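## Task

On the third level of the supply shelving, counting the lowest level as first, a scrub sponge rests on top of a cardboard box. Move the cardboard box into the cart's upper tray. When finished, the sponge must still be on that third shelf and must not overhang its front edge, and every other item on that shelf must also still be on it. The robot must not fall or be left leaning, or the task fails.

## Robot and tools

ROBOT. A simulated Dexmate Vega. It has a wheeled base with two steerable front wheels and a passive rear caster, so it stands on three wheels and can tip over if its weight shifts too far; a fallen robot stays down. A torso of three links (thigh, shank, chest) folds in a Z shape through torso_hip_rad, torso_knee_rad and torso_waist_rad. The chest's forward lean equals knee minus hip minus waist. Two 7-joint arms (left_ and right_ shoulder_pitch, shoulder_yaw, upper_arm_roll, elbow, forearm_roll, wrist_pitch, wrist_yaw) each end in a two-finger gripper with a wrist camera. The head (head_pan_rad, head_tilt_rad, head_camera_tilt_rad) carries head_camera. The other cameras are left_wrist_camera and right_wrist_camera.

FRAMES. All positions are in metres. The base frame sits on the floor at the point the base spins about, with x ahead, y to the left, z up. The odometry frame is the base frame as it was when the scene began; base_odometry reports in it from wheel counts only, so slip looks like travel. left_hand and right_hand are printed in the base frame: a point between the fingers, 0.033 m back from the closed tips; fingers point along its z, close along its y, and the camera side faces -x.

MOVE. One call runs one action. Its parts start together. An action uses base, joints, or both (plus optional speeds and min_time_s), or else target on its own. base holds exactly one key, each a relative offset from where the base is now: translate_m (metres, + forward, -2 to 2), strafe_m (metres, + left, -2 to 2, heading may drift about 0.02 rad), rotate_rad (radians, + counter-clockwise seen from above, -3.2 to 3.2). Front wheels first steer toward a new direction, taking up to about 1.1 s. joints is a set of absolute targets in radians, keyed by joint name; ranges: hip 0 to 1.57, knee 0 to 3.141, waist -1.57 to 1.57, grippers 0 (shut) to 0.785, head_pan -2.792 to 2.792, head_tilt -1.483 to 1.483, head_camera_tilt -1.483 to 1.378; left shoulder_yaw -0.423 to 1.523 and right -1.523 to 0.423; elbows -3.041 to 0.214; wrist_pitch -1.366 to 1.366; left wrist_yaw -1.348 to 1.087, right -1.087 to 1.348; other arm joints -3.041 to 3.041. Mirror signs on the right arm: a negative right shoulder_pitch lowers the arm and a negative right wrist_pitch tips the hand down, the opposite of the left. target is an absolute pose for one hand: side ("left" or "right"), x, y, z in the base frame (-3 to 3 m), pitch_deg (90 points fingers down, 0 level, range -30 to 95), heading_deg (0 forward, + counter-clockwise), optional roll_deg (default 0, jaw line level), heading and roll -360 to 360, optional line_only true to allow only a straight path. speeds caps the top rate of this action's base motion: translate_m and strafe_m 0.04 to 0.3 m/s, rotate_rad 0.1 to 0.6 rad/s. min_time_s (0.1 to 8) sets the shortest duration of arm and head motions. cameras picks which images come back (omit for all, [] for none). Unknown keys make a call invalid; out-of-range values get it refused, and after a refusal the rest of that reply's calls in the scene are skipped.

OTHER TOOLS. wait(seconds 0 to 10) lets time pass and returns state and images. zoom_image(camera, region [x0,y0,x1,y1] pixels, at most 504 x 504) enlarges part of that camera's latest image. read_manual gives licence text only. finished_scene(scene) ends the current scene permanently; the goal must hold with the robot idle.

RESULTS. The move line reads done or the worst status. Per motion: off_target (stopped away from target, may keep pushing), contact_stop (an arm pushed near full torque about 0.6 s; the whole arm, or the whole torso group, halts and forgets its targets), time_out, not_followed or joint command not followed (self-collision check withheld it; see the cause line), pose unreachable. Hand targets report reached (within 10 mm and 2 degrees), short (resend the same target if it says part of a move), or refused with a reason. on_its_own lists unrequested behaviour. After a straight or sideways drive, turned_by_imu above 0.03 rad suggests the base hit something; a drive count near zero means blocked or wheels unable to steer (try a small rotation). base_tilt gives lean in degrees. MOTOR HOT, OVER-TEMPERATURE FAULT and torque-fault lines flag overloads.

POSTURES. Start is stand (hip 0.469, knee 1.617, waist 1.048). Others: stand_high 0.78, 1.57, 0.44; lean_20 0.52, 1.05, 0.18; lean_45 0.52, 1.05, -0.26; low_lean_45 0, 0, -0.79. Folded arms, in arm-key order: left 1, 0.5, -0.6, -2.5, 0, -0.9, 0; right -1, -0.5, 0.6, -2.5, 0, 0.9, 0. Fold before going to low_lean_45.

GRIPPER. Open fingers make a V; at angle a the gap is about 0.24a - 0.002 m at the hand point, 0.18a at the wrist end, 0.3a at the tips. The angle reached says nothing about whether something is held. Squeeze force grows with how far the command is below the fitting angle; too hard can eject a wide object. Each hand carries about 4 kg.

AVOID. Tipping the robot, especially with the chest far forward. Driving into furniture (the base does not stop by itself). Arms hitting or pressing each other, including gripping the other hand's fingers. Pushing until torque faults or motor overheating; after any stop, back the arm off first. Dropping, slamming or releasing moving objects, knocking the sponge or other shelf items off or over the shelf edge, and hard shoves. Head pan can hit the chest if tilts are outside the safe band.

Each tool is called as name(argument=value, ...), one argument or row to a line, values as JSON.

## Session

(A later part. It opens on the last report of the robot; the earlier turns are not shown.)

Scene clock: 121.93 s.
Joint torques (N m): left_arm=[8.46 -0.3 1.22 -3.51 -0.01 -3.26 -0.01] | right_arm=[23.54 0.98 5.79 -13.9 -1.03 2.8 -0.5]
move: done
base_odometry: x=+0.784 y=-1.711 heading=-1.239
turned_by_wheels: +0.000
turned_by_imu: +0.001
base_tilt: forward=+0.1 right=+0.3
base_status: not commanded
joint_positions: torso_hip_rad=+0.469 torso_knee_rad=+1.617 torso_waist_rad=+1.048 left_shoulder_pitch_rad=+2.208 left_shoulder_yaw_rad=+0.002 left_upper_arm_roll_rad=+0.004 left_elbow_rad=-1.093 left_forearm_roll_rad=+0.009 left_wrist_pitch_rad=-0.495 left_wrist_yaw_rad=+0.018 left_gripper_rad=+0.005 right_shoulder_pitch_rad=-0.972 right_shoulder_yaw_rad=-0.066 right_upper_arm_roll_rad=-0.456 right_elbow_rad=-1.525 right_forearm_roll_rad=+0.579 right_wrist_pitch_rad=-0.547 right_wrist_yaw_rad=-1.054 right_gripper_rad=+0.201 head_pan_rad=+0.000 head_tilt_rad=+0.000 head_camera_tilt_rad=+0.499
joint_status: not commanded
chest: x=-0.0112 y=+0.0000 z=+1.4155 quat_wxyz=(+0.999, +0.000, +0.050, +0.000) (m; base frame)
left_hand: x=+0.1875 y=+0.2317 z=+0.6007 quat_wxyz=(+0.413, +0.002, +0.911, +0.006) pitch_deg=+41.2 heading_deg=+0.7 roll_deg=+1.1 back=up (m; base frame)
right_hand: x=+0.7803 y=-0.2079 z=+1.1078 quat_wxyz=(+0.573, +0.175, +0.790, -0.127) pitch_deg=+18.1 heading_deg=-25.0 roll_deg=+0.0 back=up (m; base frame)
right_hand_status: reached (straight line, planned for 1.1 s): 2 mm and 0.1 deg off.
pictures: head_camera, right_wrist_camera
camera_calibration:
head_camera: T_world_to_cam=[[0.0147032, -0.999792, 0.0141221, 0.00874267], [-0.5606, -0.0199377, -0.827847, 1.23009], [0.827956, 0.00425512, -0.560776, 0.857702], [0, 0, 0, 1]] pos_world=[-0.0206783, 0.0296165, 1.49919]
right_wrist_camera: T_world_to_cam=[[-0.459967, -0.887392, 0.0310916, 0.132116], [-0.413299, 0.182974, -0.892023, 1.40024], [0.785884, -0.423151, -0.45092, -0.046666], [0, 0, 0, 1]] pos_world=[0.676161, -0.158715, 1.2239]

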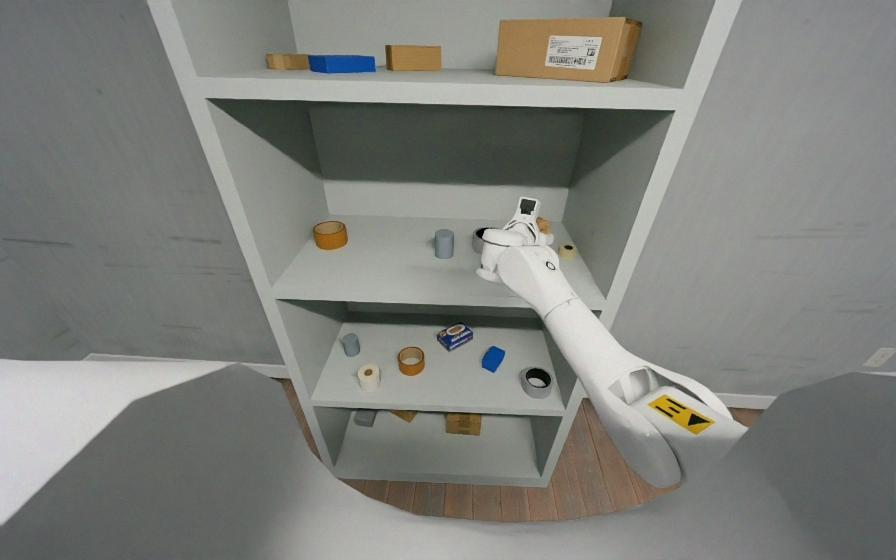

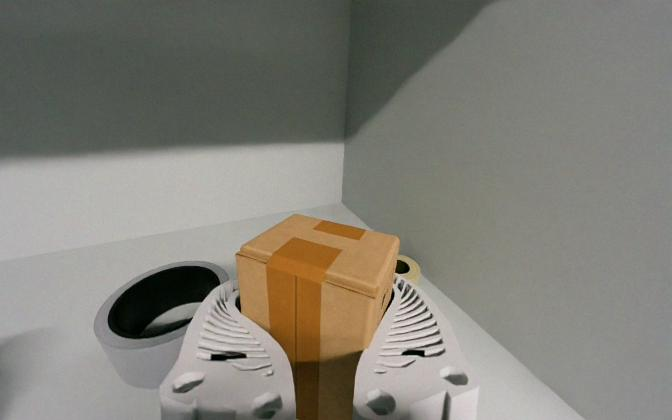

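move(
  base={"translate_m": -0.5},
  cameras=[],
)

move(
  base={"rotate_rad": -2.19},
  cameras=["head_camera"],
)

Scene clock: 126.10 s.
Joint torques (N m): left_arm=[8.22 -0.46 1.38 -4.43 -0.07 -2.87 0.02] | right_arm=[22.79 -0.57 5.48 -13.67 -1.05 2.82 -0.56]
move: done
base_odometry: x=+0.621 y=-1.238 heading=-1.239
turned_by_wheels: -0.001
turned_by_imu: +0.001
base_tilt: forward=+0.1 right=+0.2
base_status: done
joint_positions: torso_hip_rad=+0.469 torso_knee_rad=+1.617 torso_waist_rad=+1.048 left_shoulder_pitch_rad=+2.208 left_shoulder_yaw_rad=+0.002 left_upper_arm_roll_rad=+0.004 left_elbow_rad=-1.093 left_forearm_roll_rad=+0.009 left_wrist_pitch_rad=-0.495 left_wrist_yaw_rad=+0.018 left_gripper_rad=+0.005 right_shoulder_pitch_rad=-0.972 right_shoulder_yaw_rad=-0.066 right_upper_arm_roll_rad=-0.455 right_elbow_rad=-1.530 right_forearm_roll_rad=+0.580 right_wrist_pitch_rad=-0.552 right_wrist_yaw_rad=-1.056 right_gripper_rad=+0.201 head_pan_rad=+0.000 head_tilt_rad=+0.000 head_camera_tilt_rad=+0.499
joint_status: not commanded
chest: x=-0.0110 y=+0.0000 z=+1.4155 quat_wxyz=(+0.999, +0.000, +0.050, +0.000) (m; base frame)
left_hand: x=+0.1875 y=+0.2317 z=+0.6007 quat_wxyz=(+0.413, +0.002, +0.911, +0.006) pitch_deg=+41.2 heading_deg=+0.7 roll_deg=+1.1 back=up (m; base frame)
right_hand: x=+0.7799 y=-0.2078 z=+1.1092 quat_wxyz=(+0.573, +0.175, +0.790, -0.127) pitch_deg=+18.1 heading_deg=-25.0 roll_deg=+0.0 back=up (m; base frame)
pictures: none
No camera images: "cameras" was empty.

Scene clock: 131.33 s.
Joint torques (N m): left_arm=[8.24 0.14 0.91 -3.66 -0.08 -2.35 0.12] | right_arm=[21.32 0.65 4.97 -14.54 -1.46 1.94 -0.24]
move: done
base_odometry: x=+0.621 y=-1.238 heading=+2.856
turned_by_wheels: -2.188
turned_by_imu: -2.128
base_tilt: forward=+0.1 right=+0.3
base_status: done
joint_positions: torso_hip_rad=+0.469 torso_knee_rad=+1.617 torso_waist_rad=+1.048 left_shoulder_pitch_rad=+2.208 left_shoulder_yaw_rad=+0.002 left_upper_arm_roll_rad=+0.004 left_elbow_rad=-1.093 left_forearm_roll_rad=+0.009 left_wrist_pitch_rad=-0.495 left_wrist_yaw_rad=+0.018 left_gripper_rad=+0.005 right_shoulder_pitch_rad=-0.972 right_shoulder_yaw_rad=-0.066 right_upper_arm_roll_rad=-0.455 right_elbow_rad=-1.530 right_forearm_roll_rad=+0.580 right_wrist_pitch_rad=-0.552 right_wrist_yaw_rad=-1.056 right_gripper_rad=+0.201 head_pan_rad=+0.000 head_tilt_rad=+0.000 head_camera_tilt_rad=+0.499
joint_status: not commanded
chest: x=-0.0110 y=+0.0000 z=+1.4155 quat_wxyz=(+0.999, +0.000, +0.050, +0.000) (m; base frame)
left_hand: x=+0.1875 y=+0.2317 z=+0.6007 quat_wxyz=(+0.413, +0.002, +0.911, +0.006) pitch_deg=+41.2 heading_deg=+0.7 roll_deg=+1.1 back=up (m; base frame)
right_hand: x=+0.7799 y=-0.2078 z=+1.1092 quat_wxyz=(+0.573, +0.175, +0.790, -0.127) pitch_deg=+18.1 heading_deg=-25.0 roll_deg=+0.0 back=up (m; base frame)
pictures: head_camera
camera_calibration:
head_camera: T_world_to_cam=[[0.0147054, -0.999792, 0.0141214, 0.00874238], [-0.560668, -0.0199387, -0.827801, 1.23008], [0.82791, 0.00425576, -0.560844, 0.857721], [0, 0, 0, 1]] pos_world=[-0.0205786, 0.0296165, 1.49919]

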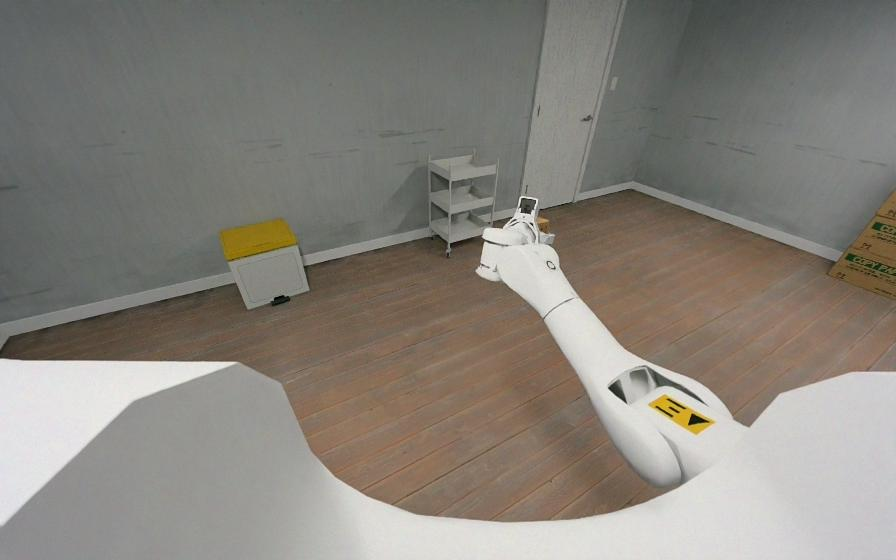

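move(
  base={"translate_m": 1.6},
  cameras=["head_camera"],
)

zoom_image(
  camera="head_camera",
  region=[360, 160, 620, 420],
)

Scene clock: 139.37 s.
Joint torques (N m): left_arm=[8.78 -0.54 0.92 -3.02 -0.06 -2.69 0.26] | right_arm=[24.3 2.74 4.91 -13.37 -1.4 2.18 -0.25]
move: done
base_odometry: x=-0.913 y=-0.783 heading=+2.855
turned_by_wheels: -0.001
turned_by_imu: -0.007
base_tilt: forward=+0.2 right=+0.3
base_status: done
joint_positions: torso_hip_rad=+0.469 torso_knee_rad=+1.617 torso_waist_rad=+1.048 left_shoulder_pitch_rad=+2.208 left_shoulder_yaw_rad=+0.002 left_upper_arm_roll_rad=+0.004 left_elbow_rad=-1.093 left_forearm_roll_rad=+0.009 left_wrist_pitch_rad=-0.495 left_wrist_yaw_rad=+0.018 left_gripper_rad=+0.005 right_shoulder_pitch_rad=-0.972 right_shoulder_yaw_rad=-0.066 right_upper_arm_roll_rad=-0.455 right_elbow_rad=-1.530 right_forearm_roll_rad=+0.580 right_wrist_pitch_rad=-0.552 right_wrist_yaw_rad=-1.056 right_gripper_rad=+0.201 head_pan_rad=+0.000 head_tilt_rad=+0.000 head_camera_tilt_rad=+0.499
joint_status: not commanded
chest: x=-0.0109 y=+0.0000 z=+1.4155 quat_wxyz=(+0.999, +0.000, +0.050, +0.000) (m; base frame)
left_hand: x=+0.1875 y=+0.2317 z=+0.6007 quat_wxyz=(+0.413, +0.002, +0.911, +0.006) pitch_deg=+41.2 heading_deg=+0.7 roll_deg=+1.1 back=up (m; base frame)
right_hand: x=+0.7800 y=-0.2078 z=+1.1091 quat_wxyz=(+0.573, +0.175, +0.790, -0.127) pitch_deg=+18.1 heading_deg=-25.0 roll_deg=+0.0 back=up (m; base frame)
pictures: head_camera
camera_calibration:
head_camera: T_world_to_cam=[[0.0147074, -0.999792, 0.0141198, 0.00874187], [-0.560783, -0.019939, -0.827723, 1.23007], [0.827832, 0.00425549, -0.560959, 0.857727], [0, 0, 0, 1]] pos_world=[-0.0203792, 0.0296165, 1.49919]

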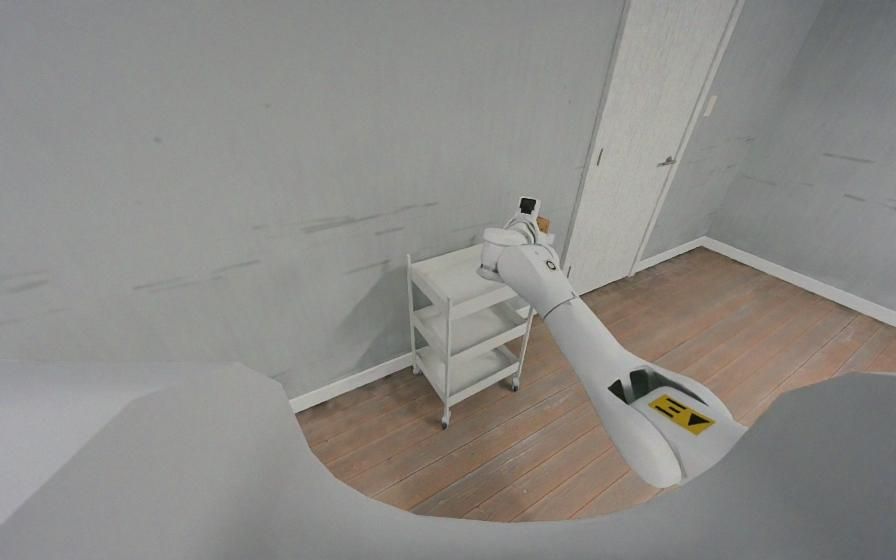

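Scaled by 1.938 from the camera's 896x560 image, which has a finer 960x600 frame.

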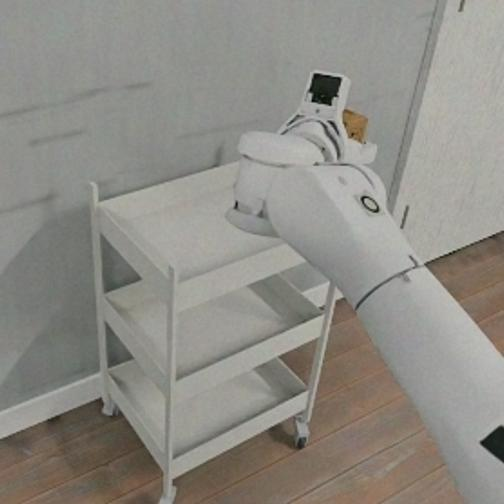

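move(
  base={"translate_m": 0.33},
  cameras=[],
)

move(
  target={"side":"right","x":0.83,"y":-0.1,"z":1.0,"pitch_deg":18,"heading_deg":-25,"line_only":true},
  cameras=["head_camera","right_wrist_camera"],
)

Scene clock: 142.83 s.
Joint torques (N m): left_arm=[7.76 0.13 1.5 -3.76 -0.16 -2.91 0.25] | right_arm=[22.63 0.68 4.53 -13.8 -1.45 2.03 -0.02]
move: done
base_odometry: x=-1.230 y=-0.689 heading=+2.854
turned_by_wheels: -0.001
turned_by_imu: -0.001
base_tilt: forward=+0.2 right=+0.3
base_status: done
joint_positions: torso_hip_rad=+0.469 torso_knee_rad=+1.617 torso_waist_rad=+1.048 left_shoulder_pitch_rad=+2.208 left_shoulder_yaw_rad=+0.002 left_upper_arm_roll_rad=+0.004 left_elbow_rad=-1.093 left_forearm_roll_rad=+0.009 left_wrist_pitch_rad=-0.495 left_wrist_yaw_rad=+0.018 left_gripper_rad=+0.005 right_shoulder_pitch_rad=-0.972 right_shoulder_yaw_rad=-0.066 right_upper_arm_roll_rad=-0.455 right_elbow_rad=-1.530 right_forearm_roll_rad=+0.580 right_wrist_pitch_rad=-0.552 right_wrist_yaw_rad=-1.056 right_gripper_rad=+0.201 head_pan_rad=+0.000 head_tilt_rad=+0.000 head_camera_tilt_rad=+0.499
joint_status: not commanded
chest: x=-0.0110 y=+0.0000 z=+1.4155 quat_wxyz=(+0.999, +0.000, +0.050, +0.000) (m; base frame)
left_hand: x=+0.1875 y=+0.2317 z=+0.6007 quat_wxyz=(+0.413, +0.002, +0.911, +0.006) pitch_deg=+41.2 heading_deg=+0.7 roll_deg=+1.1 back=up (m; base frame)
right_hand: x=+0.7800 y=-0.2078 z=+1.1091 quat_wxyz=(+0.573, +0.175, +0.790, -0.127) pitch_deg=+18.1 heading_deg=-25.0 roll_deg=+0.0 back=up (m; base frame)
pictures: none
No camera images: "cameras" was empty.

Scene clock: 143.13 s.
Joint torques (N m): left_arm=[7.79 -0.16 1.14 -3.84 -0.05 -2.72 0.17] | right_arm=[22.08 1.4 4.72 -11.77 -1.41 2.97 -0.2]
move: refused
base_odometry: x=-1.230 y=-0.689 heading=+2.854
turned_by_wheels: +0.000
turned_by_imu: +0.000
base_tilt: forward=+0.2 right=+0.3
base_status: not commanded
joint_positions: torso_hip_rad=+0.469 torso_knee_rad=+1.617 torso_waist_rad=+1.048 left_shoulder_pitch_rad=+2.208 left_shoulder_yaw_rad=+0.002 left_upper_arm_roll_rad=+0.004 left_elbow_rad=-1.093 left_forearm_roll_rad=+0.009 left_wrist_pitch_rad=-0.495 left_wrist_yaw_rad=+0.018 left_gripper_rad=+0.005 right_shoulder_pitch_rad=-0.972 right_shoulder_yaw_rad=-0.066 right_upper_arm_roll_rad=-0.455 right_elbow_rad=-1.530 right_forearm_roll_rad=+0.580 right_wrist_pitch_rad=-0.552 right_wrist_yaw_rad=-1.056 right_gripper_rad=+0.201 head_pan_rad=+0.000 head_tilt_rad=+0.000 head_camera_tilt_rad=+0.499
joint_status: not commanded
chest: x=-0.0110 y=+0.0000 z=+1.4155 quat_wxyz=(+0.999, +0.000, +0.050, +0.000) (m; base frame)
left_hand: x=+0.1875 y=+0.2317 z=+0.6007 quat_wxyz=(+0.413, +0.002, +0.911, +0.006) pitch_deg=+41.2 heading_deg=+0.7 roll_deg=+1.1 back=up (m; base frame)
right_hand: x=+0.7800 y=-0.2078 z=+1.1091 quat_wxyz=(+0.573, +0.175, +0.790, -0.127) pitch_deg=+18.1 heading_deg=-25.0 roll_deg=+0.0 back=up (m; base frame)
right_hand_status: refused: no posture of the arm gets there (out of reach): the closest leaves the hand 2.3 cm and 1 deg from the pose. Nothing moved.
pictures: head_camera, right_wrist_camera
camera_calibration:
head_camera: T_world_to_cam=[[0.0147052, -0.999792, 0.0141206, 0.00874209], [-0.560715, -0.0199381, -0.827769, 1.23009], [0.827878, 0.00425485, -0.560891, 0.857708], [0, 0, 0, 1]] pos_world=[-0.0204789, 0.0296165, 1.49919]
right_wrist_camera: T_world_to_cam=[[-0.460057, -0.887335, 0.0313917, 0.131729], [-0.413334, 0.182743, -0.892054, 1.40128], [0.785814, -0.423371, -0.450837, -0.0458899], [0, 0, 0, 1]] pos_world=[0.675861, -0.158615, 1.2252]

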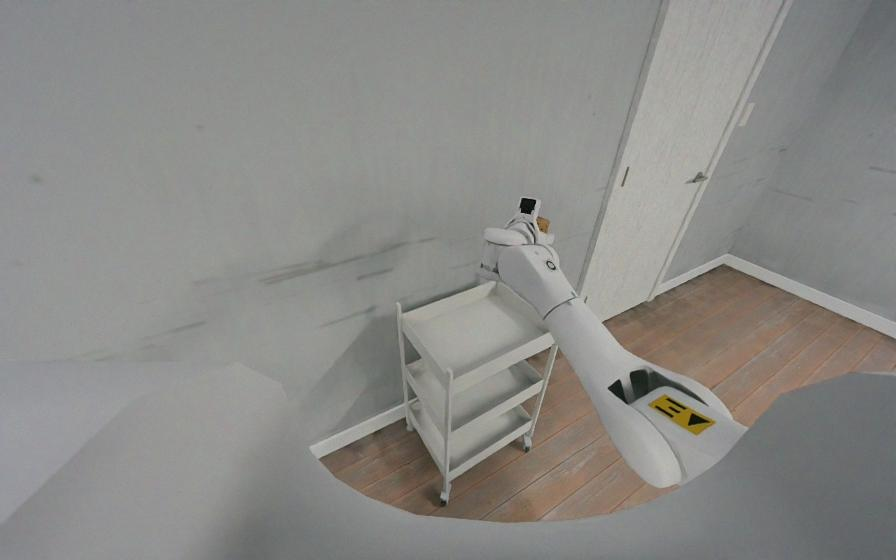

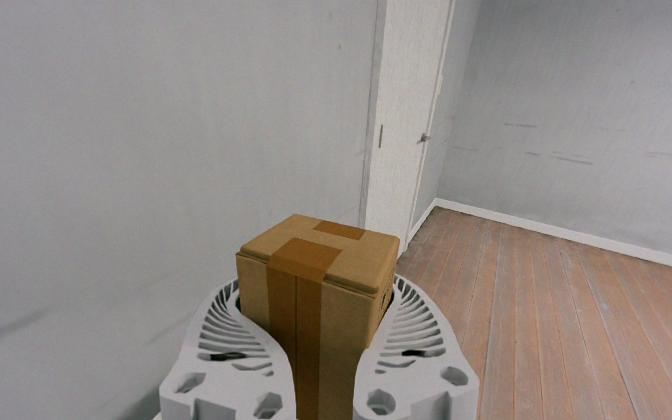

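move(
  base={"strafe_m": 0.12},
  joints={"torso_hip_rad":0.1,"torso_knee_rad":1.248},
  cameras=["head_camera"],
)

move(
  target={"side":"right","x":0.82,"y":-0.2,"z":0.95,"pitch_deg":18,"heading_deg":0},
  cameras=["head_camera","right_wrist_camera"],
)

Scene clock: 146.97 s.
Joint torques (N m): left_arm=[7.05 -0.3 1.38 -4.51 -0.07 -3.21 0.12] | right_arm=[20.76 3.46 3.79 -11.55 -1.36 1.83 -0.27]
move: done
base_odometry: x=-1.264 y=-0.804 heading=+2.854
turned_by_wheels: -0.001
turned_by_imu: -0.003
base_tilt: forward=+0.2 right=+0.2
base_status: done
joint_positions: torso_hip_rad=+0.100 torso_knee_rad=+1.248 torso_waist_rad=+1.048 left_shoulder_pitch_rad=+2.208 left_shoulder_yaw_rad=+0.002 left_upper_arm_roll_rad=+0.004 left_elbow_rad=-1.093 left_forearm_roll_rad=+0.009 left_wrist_pitch_rad=-0.495 left_wrist_yaw_rad=+0.018 left_gripper_rad=+0.005 right_shoulder_pitch_rad=-0.972 right_shoulder_yaw_rad=-0.066 right_upper_arm_roll_rad=-0.455 right_elbow_rad=-1.530 right_forearm_roll_rad=+0.580 right_wrist_pitch_rad=-0.552 right_wrist_yaw_rad=-1.056 right_gripper_rad=+0.201 head_pan_rad=+0.000 head_tilt_rad=+0.000 head_camera_tilt_rad=+0.499
joint_status: all done
chest: x=+0.0587 y=+0.0000 z=+1.2845 quat_wxyz=(+0.999, +0.000, +0.050, +0.000) (m; base frame)
left_hand: x=+0.2571 y=+0.2317 z=+0.4697 quat_wxyz=(+0.413, +0.002, +0.911, +0.006) pitch_deg=+41.2 heading_deg=+0.7 roll_deg=+1.1 back=up (m; base frame)
right_hand: x=+0.8496 y=-0.2079 z=+0.9781 quat_wxyz=(+0.573, +0.175, +0.790, -0.127) pitch_deg=+18.1 heading_deg=-25.0 roll_deg=+0.0 back=up (m; base frame)
pictures: head_camera
camera_calibration:
head_camera: T_world_to_cam=[[0.0147063, -0.999792, 0.0141183, 0.00957004], [-0.560783, -0.0199372, -0.827723, 1.16067], [0.827832, 0.00425547, -0.560959, 0.726624], [0, 0, 0, 1]] pos_world=[0.0492208, 0.0296165, 1.36819]

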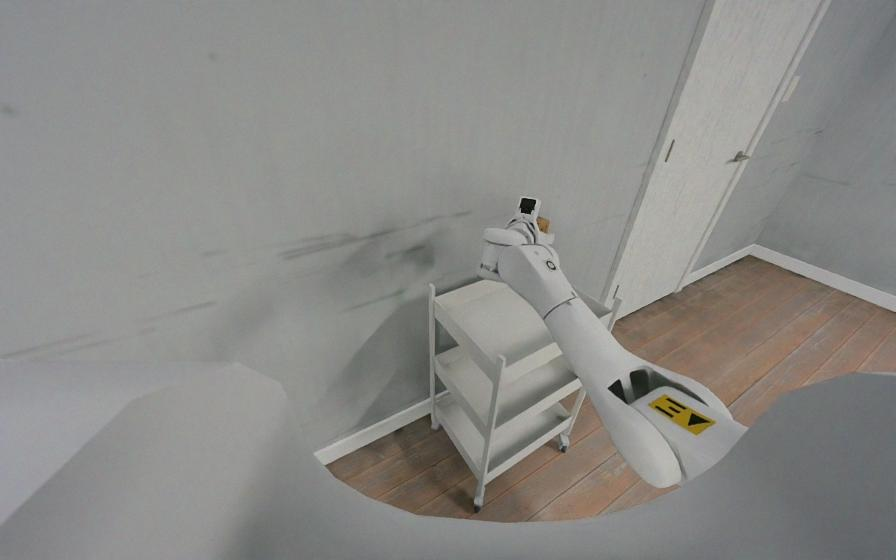

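Scene clock: 150.50 s.
Joint torques (N m): left_arm=[8.89 -0.09 1.07 -4.55 -0.01 -2.95 0.06] | right_arm=[10.74 -2.87 8.4 -11.45 -0.89 3.34 0.05]
move: done
base_odometry: x=-1.264 y=-0.804 heading=+2.854
turned_by_wheels: +0.000
turned_by_imu: +0.001
base_tilt: forward=+0.2 right=+0.3
base_status: not commanded
joint_positions: torso_hip_rad=+0.100 torso_knee_rad=+1.248 torso_waist_rad=+1.048 left_shoulder_pitch_rad=+2.208 left_shoulder_yaw_rad=+0.002 left_upper_arm_roll_rad=+0.004 left_elbow_rad=-1.093 left_forearm_roll_rad=+0.009 left_wrist_pitch_rad=-0.495 left_wrist_yaw_rad=+0.018 left_gripper_rad=+0.005 right_shoulder_pitch_rad=-1.202 right_shoulder_yaw_rad=-0.473 right_upper_arm_roll_rad=-0.361 right_elbow_rad=-1.867 right_forearm_roll_rad=+0.744 right_wrist_pitch_rad=-0.620 right_wrist_yaw_rad=-0.567 right_gripper_rad=+0.201 head_pan_rad=+0.000 head_tilt_rad=+0.000 head_camera_tilt_rad=+0.499
joint_status: not commanded
chest: x=+0.0587 y=+0.0000 z=+1.2845 quat_wxyz=(+0.999, +0.000, +0.050, +0.000) (m; base frame)
left_hand: x=+0.2571 y=+0.2317 z=+0.4697 quat_wxyz=(+0.413, +0.002, +0.911, +0.006) pitch_deg=+41.2 heading_deg=+0.7 roll_deg=+1.1 back=up (m; base frame)
right_hand: x=+0.8204 y=-0.2003 z=+0.9496 quat_wxyz=(+0.587, +0.002, +0.809, -0.001) pitch_deg=+18.0 heading_deg=-0.3 roll_deg=+0.0 back=up (m; base frame)
right_hand_status: reached (straight line, planned for 2.0 s): 1 mm and 0.3 deg off.
pictures: head_camera, right_wrist_camera
camera_calibration:
head_camera: T_world_to_cam=[[0.0147063, -0.999792, 0.0141183, 0.00957004], [-0.560783, -0.0199372, -0.827723, 1.16067], [0.827832, 0.00425547, -0.560959, 0.726624], [0, 0, 0, 1]] pos_world=[0.0492208, 0.0296165, 1.36819]
right_wrist_camera: T_world_to_cam=[[-0.0467955, -0.998427, 0.0308744, -0.198813], [-0.451656, -0.00641979, -0.892169, 1.2679], [0.890964, -0.0556941, -0.450645, -0.15916], [0, 0, 0, 1]] pos_world=[0.705157, -0.199225, 1.06559]

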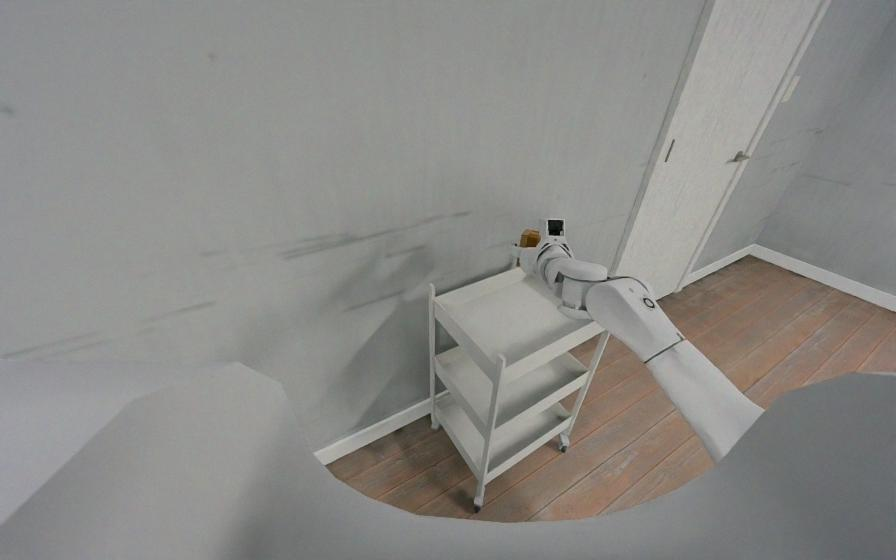

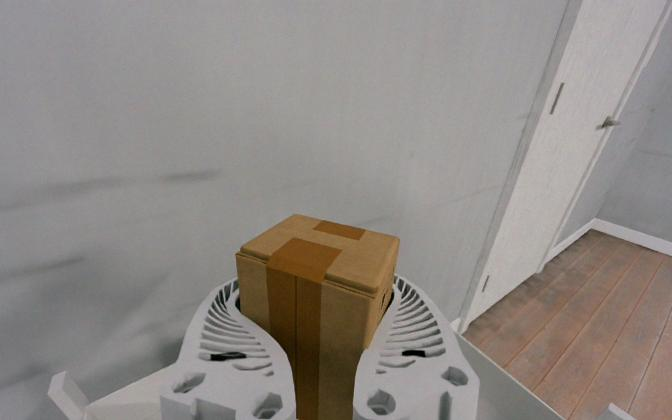

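move(
  target={"side":"right","x":0.745,"y":-0.158,"z":0.9,"pitch_deg":18,"heading_deg":0},
  cameras=[],
)

move(
  target={"side":"right","x":0.745,"y":-0.158,"z":0.815,"pitch_deg":18,"heading_deg":0,"line_only":true},
  cameras=["head_camera","right_wrist_camera"],
)

zoom_image(
  camera="head_camera",
  region=[400, 200, 660, 400],
)

Scene clock: 155.03 s.
Joint torques (N m): left_arm=[8.11 0.3 1.01 -4.26 0 -2.63 0.07] | right_arm=[7.52 0.86 2.84 -14.53 -1.34 3.25 -0.42]
move: done
base_odometry: x=-1.264 y=-0.804 heading=+2.854
turned_by_wheels: +0.000
turned_by_imu: +0.001
base_tilt: forward=+0.2 right=+0.3
base_status: not commanded
joint_positions: torso_hip_rad=+0.100 torso_knee_rad=+1.248 torso_waist_rad=+1.048 left_shoulder_pitch_rad=+2.208 left_shoulder_yaw_rad=+0.002 left_upper_arm_roll_rad=+0.004 left_elbow_rad=-1.093 left_forearm_roll_rad=+0.009 left_wrist_pitch_rad=-0.495 left_wrist_yaw_rad=+0.018 left_gripper_rad=+0.005 right_shoulder_pitch_rad=-1.410 right_shoulder_yaw_rad=-0.468 right_upper_arm_roll_rad=-0.433 right_elbow_rad=-2.008 right_forearm_roll_rad=+0.661 right_wrist_pitch_rad=-0.516 right_wrist_yaw_rad=-0.656 right_gripper_rad=+0.201 head_pan_rad=+0.000 head_tilt_rad=+0.000 head_camera_tilt_rad=+0.499
joint_status: not commanded
chest: x=+0.0587 y=+0.0000 z=+1.2845 quat_wxyz=(+0.999, +0.000, +0.050, +0.000) (m; base frame)
left_hand: x=+0.2571 y=+0.2317 z=+0.4697 quat_wxyz=(+0.413, +0.002, +0.911, +0.006) pitch_deg=+41.2 heading_deg=+0.7 roll_deg=+1.1 back=up (m; base frame)
right_hand: x=+0.7471 y=-0.1593 z=+0.9007 quat_wxyz=(+0.587, +0.000, +0.809, +0.000) pitch_deg=+18.0 heading_deg=+0.0 roll_deg=-0.1 back=up (m; base frame)
right_hand_status: reached (straight line, planned for 1.0 s): 3 mm and 0.1 deg off.
pictures: none
No camera images: "cameras" was empty.

Scene clock: 157.70 s.
Joint torques (N m): left_arm=[7.82 -0.75 1.26 -3.82 -0.06 -3.43 0.07] | right_arm=[8.31 1.85 2.02 -8.69 -0.98 3.75 0.13]
move: done
base_odometry: x=-1.264 y=-0.804 heading=+2.854
turned_by_wheels: +0.000
turned_by_imu: +0.001
base_tilt: forward=+0.2 right=+0.3
base_status: not commanded
joint_positions: torso_hip_rad=+0.100 torso_knee_rad=+1.248 torso_waist_rad=+1.048 left_shoulder_pitch_rad=+2.208 left_shoulder_yaw_rad=+0.002 left_upper_arm_roll_rad=+0.004 left_elbow_rad=-1.093 left_forearm_roll_rad=+0.009 left_wrist_pitch_rad=-0.495 left_wrist_yaw_rad=+0.018 left_gripper_rad=+0.005 right_shoulder_pitch_rad=-1.433 right_shoulder_yaw_rad=-0.427 right_upper_arm_roll_rad=-0.515 right_elbow_rad=-1.740 right_forearm_roll_rad=+0.553 right_wrist_pitch_rad=-0.254 right_wrist_yaw_rad=-0.558 right_gripper_rad=+0.201 head_pan_rad=+0.000 head_tilt_rad=+0.000 head_camera_tilt_rad=+0.499
joint_status: not commanded
chest: x=+0.0587 y=+0.0000 z=+1.2845 quat_wxyz=(+0.999, +0.000, +0.050, +0.000) (m; base frame)
left_hand: x=+0.2571 y=+0.2317 z=+0.4697 quat_wxyz=(+0.413, +0.002, +0.911, +0.006) pitch_deg=+41.2 heading_deg=+0.7 roll_deg=+1.1 back=up (m; base frame)
right_hand: x=+0.7452 y=-0.1583 z=+0.8165 quat_wxyz=(+0.588, +0.000, +0.809, +0.000) pitch_deg=+18.0 heading_deg=+0.0 roll_deg=+0.0 back=up (m; base frame)
right_hand_status: reached (straight line, planned for 1.2 s): 2 mm and 0.0 deg off.
pictures: head_camera, right_wrist_camera
camera_calibration:
head_camera: T_world_to_cam=[[0.0147051, -0.999792, 0.0141205, 0.00956701], [-0.560715, -0.0199381, -0.827769, 1.16073], [0.827878, 0.00425485, -0.560891, 0.726528], [0, 0, 0, 1]] pos_world=[0.0492211, 0.0296165, 1.36819]
right_wrist_camera: T_world_to_cam=[[-0.0428669, -0.998615, 0.0304958, -0.158945], [-0.451419, -0.00787068, -0.892277, 1.11518], [0.891282, -0.0520155, -0.450456, -0.149627], [0, 0, 0, 1]] pos_world=[0.629959, -0.15773, 0.932494]

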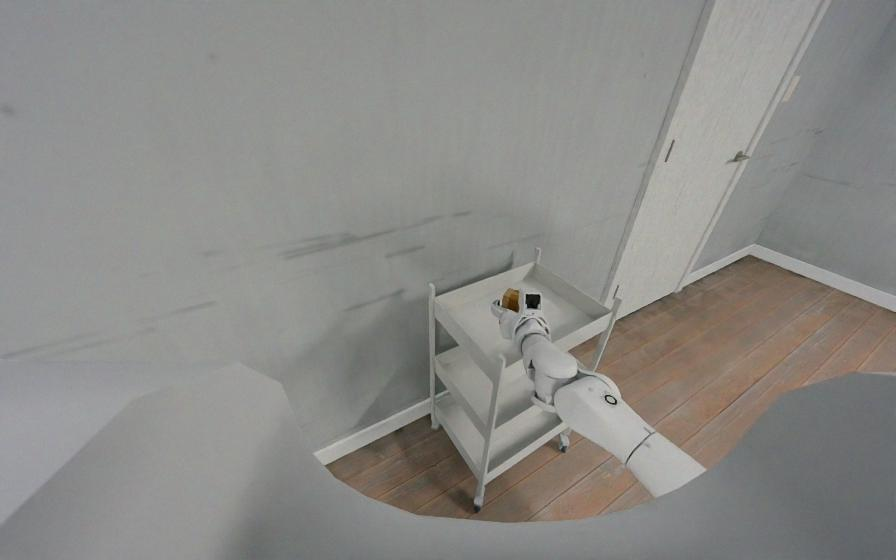

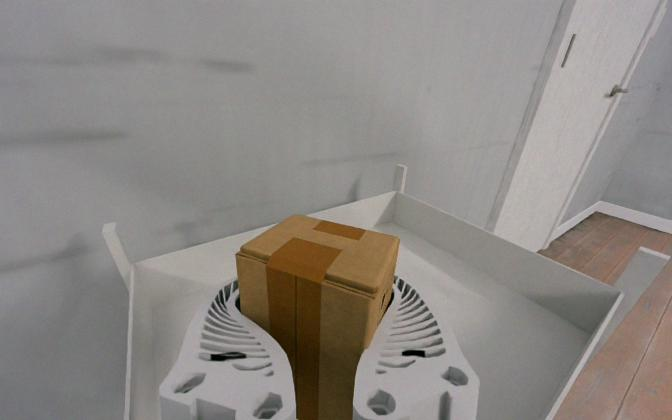

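Scaled by 1.938 from the camera's 896x560 image, which has a finer 960x600 frame.

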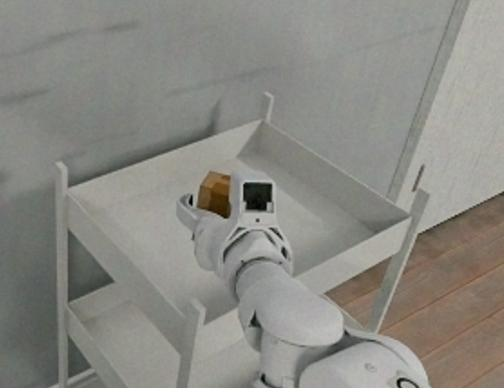

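move(
  target={"side":"right","x":0.745,"y":-0.158,"z":0.80,"pitch_deg":18,"heading_deg":0,"line_only":true},
  cameras=["right_wrist_camera"],
)

move(
  target={"side":"right","x":0.745,"y":-0.158,"z":0.79,"pitch_deg":18,"heading_deg":0,"line_only":true},
  cameras=["right_wrist_camera"],
)

Scene clock: 159.53 s.
Joint torques (N m): left_arm=[8.28 0.6 1.3 -3.55 0.03 -2.6 0.08] | right_arm=[19.03 0.66 2.33 -7.78 -1.05 3.05 -0.01]
move: done
base_odometry: x=-1.264 y=-0.804 heading=+2.854
turned_by_wheels: +0.000
turned_by_imu: +0.000
base_tilt: forward=+0.2 right=+0.2
base_status: not commanded
joint_positions: torso_hip_rad=+0.100 torso_knee_rad=+1.248 torso_waist_rad=+1.048 left_shoulder_pitch_rad=+2.208 left_shoulder_yaw_rad=+0.002 left_upper_arm_roll_rad=+0.004 left_elbow_rad=-1.093 left_forearm_roll_rad=+0.009 left_wrist_pitch_rad=-0.495 left_wrist_yaw_rad=+0.018 left_gripper_rad=+0.005 right_shoulder_pitch_rad=-1.431 right_shoulder_yaw_rad=-0.414 right_upper_arm_roll_rad=-0.528 right_elbow_rad=-1.681 right_forearm_roll_rad=+0.537 right_wrist_pitch_rad=-0.205 right_wrist_yaw_rad=-0.540 right_gripper_rad=+0.201 head_pan_rad=+0.000 head_tilt_rad=+0.000 head_camera_tilt_rad=+0.499
joint_status: not commanded
chest: x=+0.0587 y=+0.0000 z=+1.2845 quat_wxyz=(+0.999, +0.000, +0.050, +0.000) (m; base frame)
left_hand: x=+0.2571 y=+0.2317 z=+0.4697 quat_wxyz=(+0.413, +0.002, +0.911, +0.006) pitch_deg=+41.2 heading_deg=+0.7 roll_deg=+1.1 back=up (m; base frame)
right_hand: x=+0.7448 y=-0.1582 z=+0.8008 quat_wxyz=(+0.587, +0.000, +0.809, +0.000) pitch_deg=+18.1 heading_deg=+0.0 roll_deg=+0.0 back=up (m; base frame)
right_hand_status: reached (straight line, planned for 0.5 s): 1 mm and 0.1 deg off.
pictures: right_wrist_camera
camera_calibration:
right_wrist_camera: T_world_to_cam=[[-0.0425368, -0.998623, 0.0306988, -0.158782], [-0.451791, -0.0081795, -0.892086, 1.10109], [0.891109, -0.051816, -0.450821, -0.155818], [0, 0, 0, 1]] pos_world=[0.629559, -0.157631, 0.916895]

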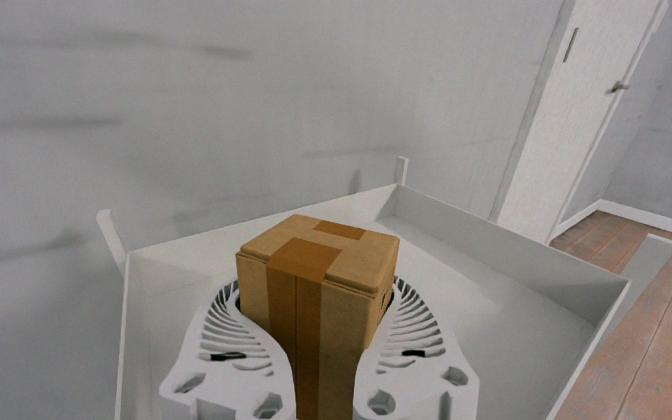

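Scene clock: 160.87 s.
Joint torques (N m): left_arm=[8.2 -0.58 1.4 -4.18 -0.08 -2.63 0.12] | right_arm=[19.79 0.39 1.26 -7.99 -1.08 3.52 0.1]
move: done
base_odometry: x=-1.264 y=-0.804 heading=+2.854
turned_by_wheels: +0.000
turned_by_imu: +0.000
base_tilt: forward=+0.2 right=+0.3
base_status: not commanded
joint_positions: torso_hip_rad=+0.100 torso_knee_rad=+1.248 torso_waist_rad=+1.048 left_shoulder_pitch_rad=+2.208 left_shoulder_yaw_rad=+0.002 left_upper_arm_roll_rad=+0.004 left_elbow_rad=-1.093 left_forearm_roll_rad=+0.009 left_wrist_pitch_rad=-0.495 left_wrist_yaw_rad=+0.018 left_gripper_rad=+0.005 right_shoulder_pitch_rad=-1.428 right_shoulder_yaw_rad=-0.404 right_upper_arm_roll_rad=-0.536 right_elbow_rad=-1.639 right_forearm_roll_rad=+0.527 right_wrist_pitch_rad=-0.172 right_wrist_yaw_rad=-0.527 right_gripper_rad=+0.201 head_pan_rad=+0.000 head_tilt_rad=+0.000 head_camera_tilt_rad=+0.499
joint_status: not commanded
chest: x=+0.0587 y=+0.0000 z=+1.2845 quat_wxyz=(+0.999, +0.000, +0.050, +0.000) (m; base frame)
left_hand: x=+0.2571 y=+0.2317 z=+0.4697 quat_wxyz=(+0.413, +0.002, +0.911, +0.006) pitch_deg=+41.2 heading_deg=+0.7 roll_deg=+1.1 back=up (m; base frame)
right_hand: x=+0.7447 y=-0.1582 z=+0.7908 quat_wxyz=(+0.587, +0.000, +0.809, +0.000) pitch_deg=+18.1 heading_deg=+0.0 roll_deg=+0.0 back=up (m; base frame)
right_hand_status: reached (straight line, planned for 0.4 s): 1 mm and 0.1 deg off.
pictures: right_wrist_camera
camera_calibration:
right_wrist_camera: T_world_to_cam=[[-0.0425394, -0.998623, 0.0307036, -0.158474], [-0.451831, -0.00818031, -0.892066, 1.09209], [0.891089, -0.0518208, -0.45086, -0.160324], [0, 0, 0, 1]] pos_world=[0.629559, -0.157631, 0.906795]

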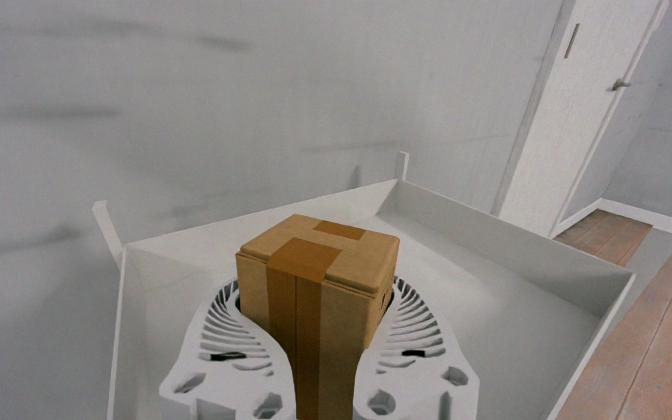

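move(
  target={"side":"right","x":0.75,"y":-0.158,"z":0.78,"pitch_deg":18,"heading_deg":0,"line_only":true},
  cameras=["right_wrist_camera"],
)

move(
  target={"side":"right","x":0.755,"y":-0.158,"z":0.77,"pitch_deg":18,"heading_deg":0,"line_only":true},
  cameras=["right_wrist_camera","head_camera"],
)

zoom_image(
  camera="head_camera",
  region=[400, 200, 660, 400],
)

Scene clock: 162.80 s.
Joint torques (N m): left_arm=[7.68 0.39 1.09 -4.84 -0.08 -2.94 -0.06] | right_arm=[20.66 1.74 2.27 -7.72 -0.81 3.41 0.1]
move: done
base_odometry: x=-1.264 y=-0.804 heading=+2.854
turned_by_wheels: +0.000
turned_by_imu: +0.000
base_tilt: forward=+0.2 right=+0.3
base_status: not commanded
joint_positions: torso_hip_rad=+0.100 torso_knee_rad=+1.248 torso_waist_rad=+1.048 left_shoulder_pitch_rad=+2.208 left_shoulder_yaw_rad=+0.002 left_upper_arm_roll_rad=+0.004 left_elbow_rad=-1.093 left_forearm_roll_rad=+0.009 left_wrist_pitch_rad=-0.495 left_wrist_yaw_rad=+0.018 left_gripper_rad=+0.005 right_shoulder_pitch_rad=-1.411 right_shoulder_yaw_rad=-0.387 right_upper_arm_roll_rad=-0.545 right_elbow_rad=-1.578 right_forearm_roll_rad=+0.517 right_wrist_pitch_rad=-0.137 right_wrist_yaw_rad=-0.510 right_gripper_rad=+0.201 head_pan_rad=+0.000 head_tilt_rad=+0.000 head_camera_tilt_rad=+0.499
joint_status: not commanded
chest: x=+0.0587 y=+0.0000 z=+1.2845 quat_wxyz=(+0.999, +0.000, +0.050, +0.000) (m; base frame)
left_hand: x=+0.2571 y=+0.2317 z=+0.4697 quat_wxyz=(+0.413, +0.002, +0.911, +0.006) pitch_deg=+41.2 heading_deg=+0.7 roll_deg=+1.1 back=up (m; base frame)
right_hand: x=+0.7493 y=-0.1582 z=+0.7804 quat_wxyz=(+0.587, +0.000, +0.809, +0.000) pitch_deg=+18.1 heading_deg=+0.0 roll_deg=+0.0 back=up (m; base frame)
right_hand_status: reached (straight line, planned for 0.5 s): 1 mm and 0.1 deg off.
pictures: right_wrist_camera
camera_calibration:
right_wrist_camera: T_world_to_cam=[[-0.0425354, -0.998623, 0.0307017, -0.157965], [-0.451791, -0.00818271, -0.892086, 1.08483], [0.891109, -0.051816, -0.450821, -0.16907], [0, 0, 0, 1]] pos_world=[0.634059, -0.157631, 0.896395]

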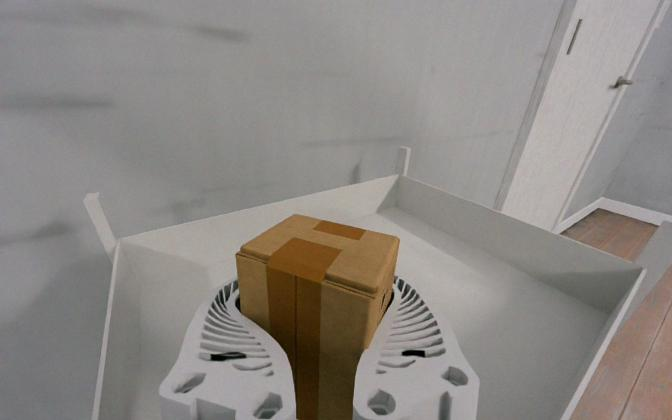

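Scene clock: 164.40 s.
Joint torques (N m): left_arm=[8.18 0.5 1.62 -3.84 0.02 -3.19 0.15] | right_arm=[19.54 0.29 2.43 -8.24 -0.84 3.35 0.08]
move: done
base_odometry: x=-1.264 y=-0.804 heading=+2.854
turned_by_wheels: +0.000
turned_by_imu: +0.000
base_tilt: forward=+0.2 right=+0.3
base_status: not commanded
joint_positions: torso_hip_rad=+0.100 torso_knee_rad=+1.248 torso_waist_rad=+1.048 left_shoulder_pitch_rad=+2.208 left_shoulder_yaw_rad=+0.002 left_upper_arm_roll_rad=+0.004 left_elbow_rad=-1.093 left_forearm_roll_rad=+0.009 left_wrist_pitch_rad=-0.495 left_wrist_yaw_rad=+0.018 left_gripper_rad=+0.005 right_shoulder_pitch_rad=-1.392 right_shoulder_yaw_rad=-0.369 right_upper_arm_roll_rad=-0.554 right_elbow_rad=-1.514 right_forearm_roll_rad=+0.509 right_wrist_pitch_rad=-0.102 right_wrist_yaw_rad=-0.492 right_gripper_rad=+0.201 head_pan_rad=+0.000 head_tilt_rad=+0.000 head_camera_tilt_rad=+0.499
joint_status: not commanded
chest: x=+0.0587 y=+0.0000 z=+1.2845 quat_wxyz=(+0.999, +0.000, +0.050, +0.000) (m; base frame)
left_hand: x=+0.2571 y=+0.2317 z=+0.4697 quat_wxyz=(+0.413, +0.002, +0.911, +0.006) pitch_deg=+41.2 heading_deg=+0.7 roll_deg=+1.1 back=up (m; base frame)
right_hand: x=+0.7543 y=-0.1582 z=+0.7703 quat_wxyz=(+0.587, +0.000, +0.809, +0.000) pitch_deg=+18.1 heading_deg=+0.0 roll_deg=+0.0 back=up (m; base frame)
right_hand_status: reached (straight line, planned for 0.5 s): 1 mm and 0.1 deg off.
pictures: head_camera, right_wrist_camera
camera_calibration:
head_camera: T_world_to_cam=[[0.0147051, -0.999792, 0.0141205, 0.00956701], [-0.560715, -0.0199381, -0.827769, 1.16073], [0.827878, 0.00425485, -0.560891, 0.726528], [0, 0, 0, 1]] pos_world=[0.0492211, 0.0296165, 1.36819]
right_wrist_camera: T_world_to_cam=[[-0.0425354, -0.998623, 0.0307017, -0.157442], [-0.451791, -0.00818271, -0.892086, 1.07808], [0.891109, -0.051816, -0.450821, -0.178079], [0, 0, 0, 1]] pos_world=[0.639059, -0.157631, 0.886295]

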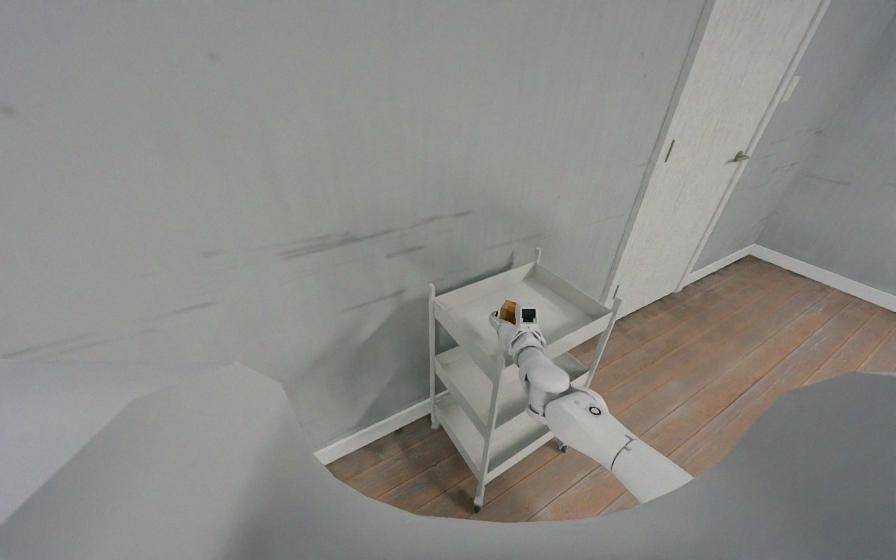

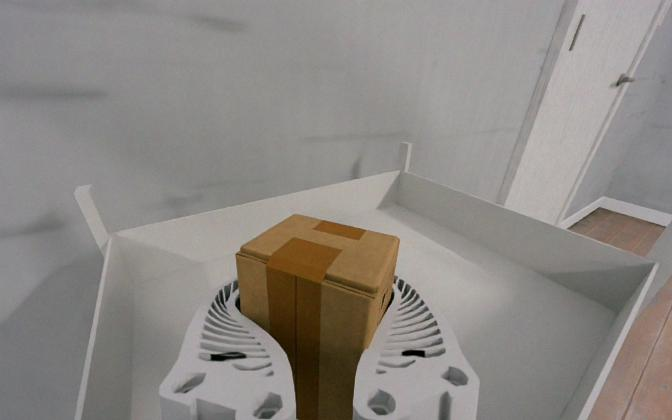

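Scaled by 1.938 from the camera's 896x560 image, which has a finer 960x600 frame.

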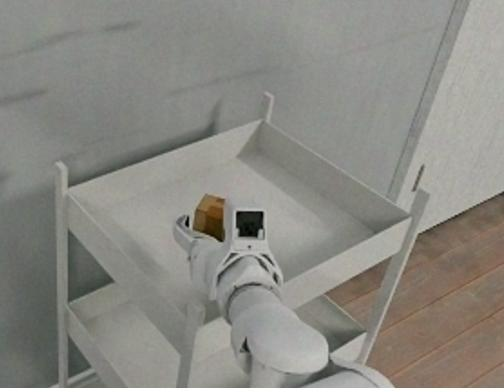

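move(
  target={"side":"right","x":0.815,"y":-0.17,"z":0.775,"pitch_deg":18,"heading_deg":0,"line_only":true},
  cameras=[],
)

move(
  target={"side":"right","x":0.815,"y":-0.17,"z":0.758,"pitch_deg":18,"heading_deg":0,"line_only":true},
  cameras=["right_wrist_camera","head_camera"],
)

zoom_image(
  camera="head_camera",
  region=[400, 200, 660, 400],
)

Scene clock: 167.80 s.
Joint torques (N m): left_arm=[7.67 -0.04 1.18 -4.84 0 -2.7 0.02] | right_arm=[23.59 0.61 6.97 -7.71 -0.91 4.26 0.11]
move: done
base_odometry: x=-1.264 y=-0.804 heading=+2.854
turned_by_wheels: +0.000
turned_by_imu: +0.001
base_tilt: forward=+0.2 right=+0.3
base_status: not commanded
joint_positions: torso_hip_rad=+0.100 torso_knee_rad=+1.248 torso_waist_rad=+1.048 left_shoulder_pitch_rad=+2.208 left_shoulder_yaw_rad=+0.002 left_upper_arm_roll_rad=+0.004 left_elbow_rad=-1.093 left_forearm_roll_rad=+0.009 left_wrist_pitch_rad=-0.495 left_wrist_yaw_rad=+0.018 left_gripper_rad=+0.005 right_shoulder_pitch_rad=-1.226 right_shoulder_yaw_rad=-0.309 right_upper_arm_roll_rad=-0.551 right_elbow_rad=-1.284 right_forearm_roll_rad=+0.522 right_wrist_pitch_rad=-0.077 right_wrist_yaw_rad=-0.404 right_gripper_rad=+0.201 head_pan_rad=+0.000 head_tilt_rad=+0.000 head_camera_tilt_rad=+0.499
joint_status: not commanded
chest: x=+0.0587 y=+0.0000 z=+1.2845 quat_wxyz=(+0.999, +0.000, +0.050, +0.000) (m; base frame)
left_hand: x=+0.2571 y=+0.2317 z=+0.4697 quat_wxyz=(+0.413, +0.002, +0.911, +0.006) pitch_deg=+41.2 heading_deg=+0.7 roll_deg=+1.1 back=up (m; base frame)
right_hand: x=+0.8132 y=-0.1696 z=+0.7741 quat_wxyz=(+0.587, +0.000, +0.809, +0.000) pitch_deg=+18.1 heading_deg=+0.0 roll_deg=+0.0 back=up (m; base frame)
right_hand_status: reached (straight line, planned for 1.1 s): 2 mm and 0.1 deg off.
pictures: none
No camera images: "cameras" was empty.

Scene clock: 169.63 s.
Joint torques (N m): left_arm=[7.98 -0.64 1.19 -4.12 -0.04 -2.89 0.1] | right_arm=[23.51 2.24 1.74 -6.69 -1.17 3.13 0.34]
move: done
base_odometry: x=-1.264 y=-0.804 heading=+2.854
turned_by_wheels: +0.000
turned_by_imu: +0.000
base_tilt: forward=+0.2 right=+0.3
base_status: not commanded
joint_positions: torso_hip_rad=+0.100 torso_knee_rad=+1.248 torso_waist_rad=+1.048 left_shoulder_pitch_rad=+2.208 left_shoulder_yaw_rad=+0.002 left_upper_arm_roll_rad=+0.004 left_elbow_rad=-1.093 left_forearm_roll_rad=+0.009 left_wrist_pitch_rad=-0.495 left_wrist_yaw_rad=+0.018 left_gripper_rad=+0.005 right_shoulder_pitch_rad=-1.207 right_shoulder_yaw_rad=-0.282 right_upper_arm_roll_rad=-0.561 right_elbow_rad=-1.189 right_forearm_roll_rad=+0.510 right_wrist_pitch_rad=-0.015 right_wrist_yaw_rad=-0.379 right_gripper_rad=+0.201 head_pan_rad=+0.000 head_tilt_rad=+0.000 head_camera_tilt_rad=+0.499
joint_status: not commanded
chest: x=+0.0587 y=+0.0000 z=+1.2845 quat_wxyz=(+0.999, +0.000, +0.050, +0.000) (m; base frame)
left_hand: x=+0.2571 y=+0.2317 z=+0.4697 quat_wxyz=(+0.413, +0.002, +0.911, +0.006) pitch_deg=+41.2 heading_deg=+0.7 roll_deg=+1.1 back=up (m; base frame)
right_hand: x=+0.8146 y=-0.1702 z=+0.7583 quat_wxyz=(+0.587, +0.000, +0.809, +0.000) pitch_deg=+18.1 heading_deg=+0.0 roll_deg=+0.0 back=up (m; base frame)
right_hand_status: reached (straight line, planned for 0.7 s): 1 mm and 0.1 deg off.
pictures: head_camera, right_wrist_camera
camera_calibration:
head_camera: T_world_to_cam=[[0.0147051, -0.999792, 0.0141205, 0.00956701], [-0.560715, -0.0199381, -0.827769, 1.16073], [0.827878, 0.00425485, -0.560891, 0.726528], [0, 0, 0, 1]] pos_world=[0.0492211, 0.0296165, 1.36819]
right_wrist_camera: T_world_to_cam=[[-0.0425832, -0.998624, 0.0306139, -0.166381], [-0.451826, -0.00808061, -0.892069, 1.09468], [0.891089, -0.0518193, -0.45086, -0.237841], [0, 0, 0, 1]] pos_world=[0.699459, -0.169631, 0.874395]

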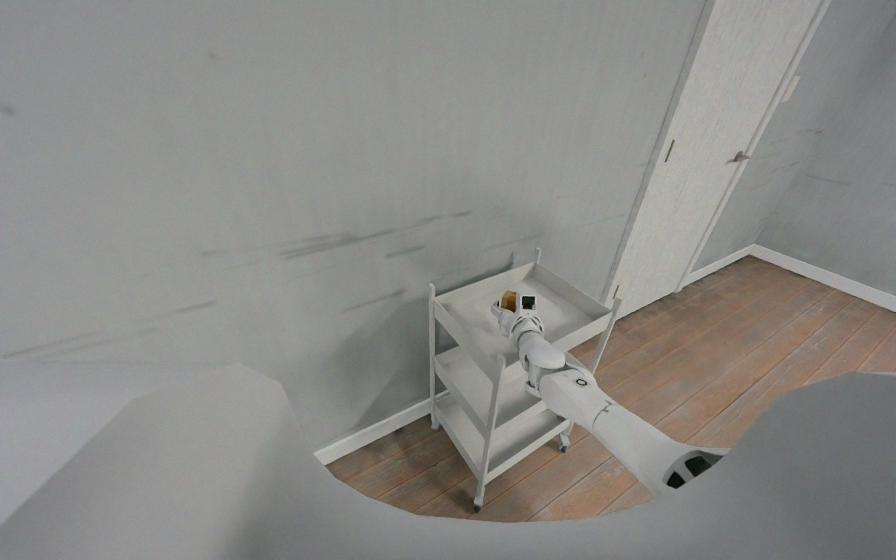

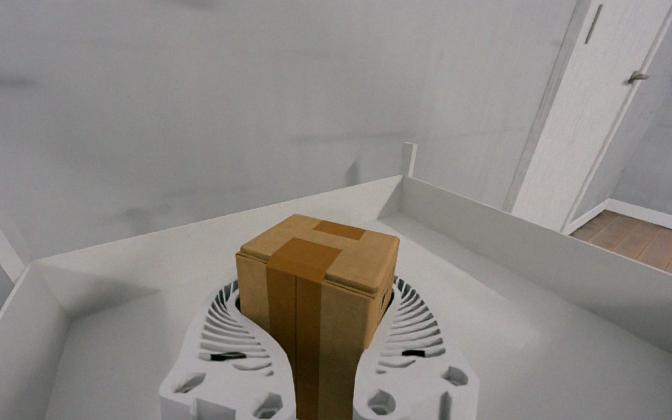

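Scaled by 1.938 from the camera's 896x560 image, which has a finer 960x600 frame.

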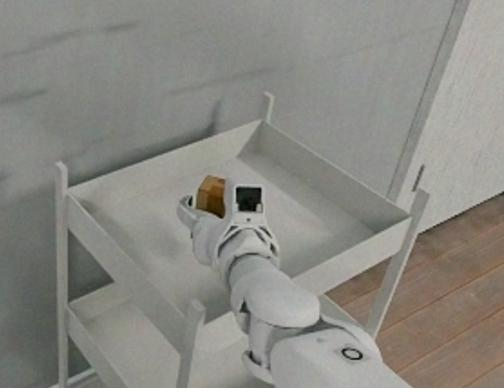

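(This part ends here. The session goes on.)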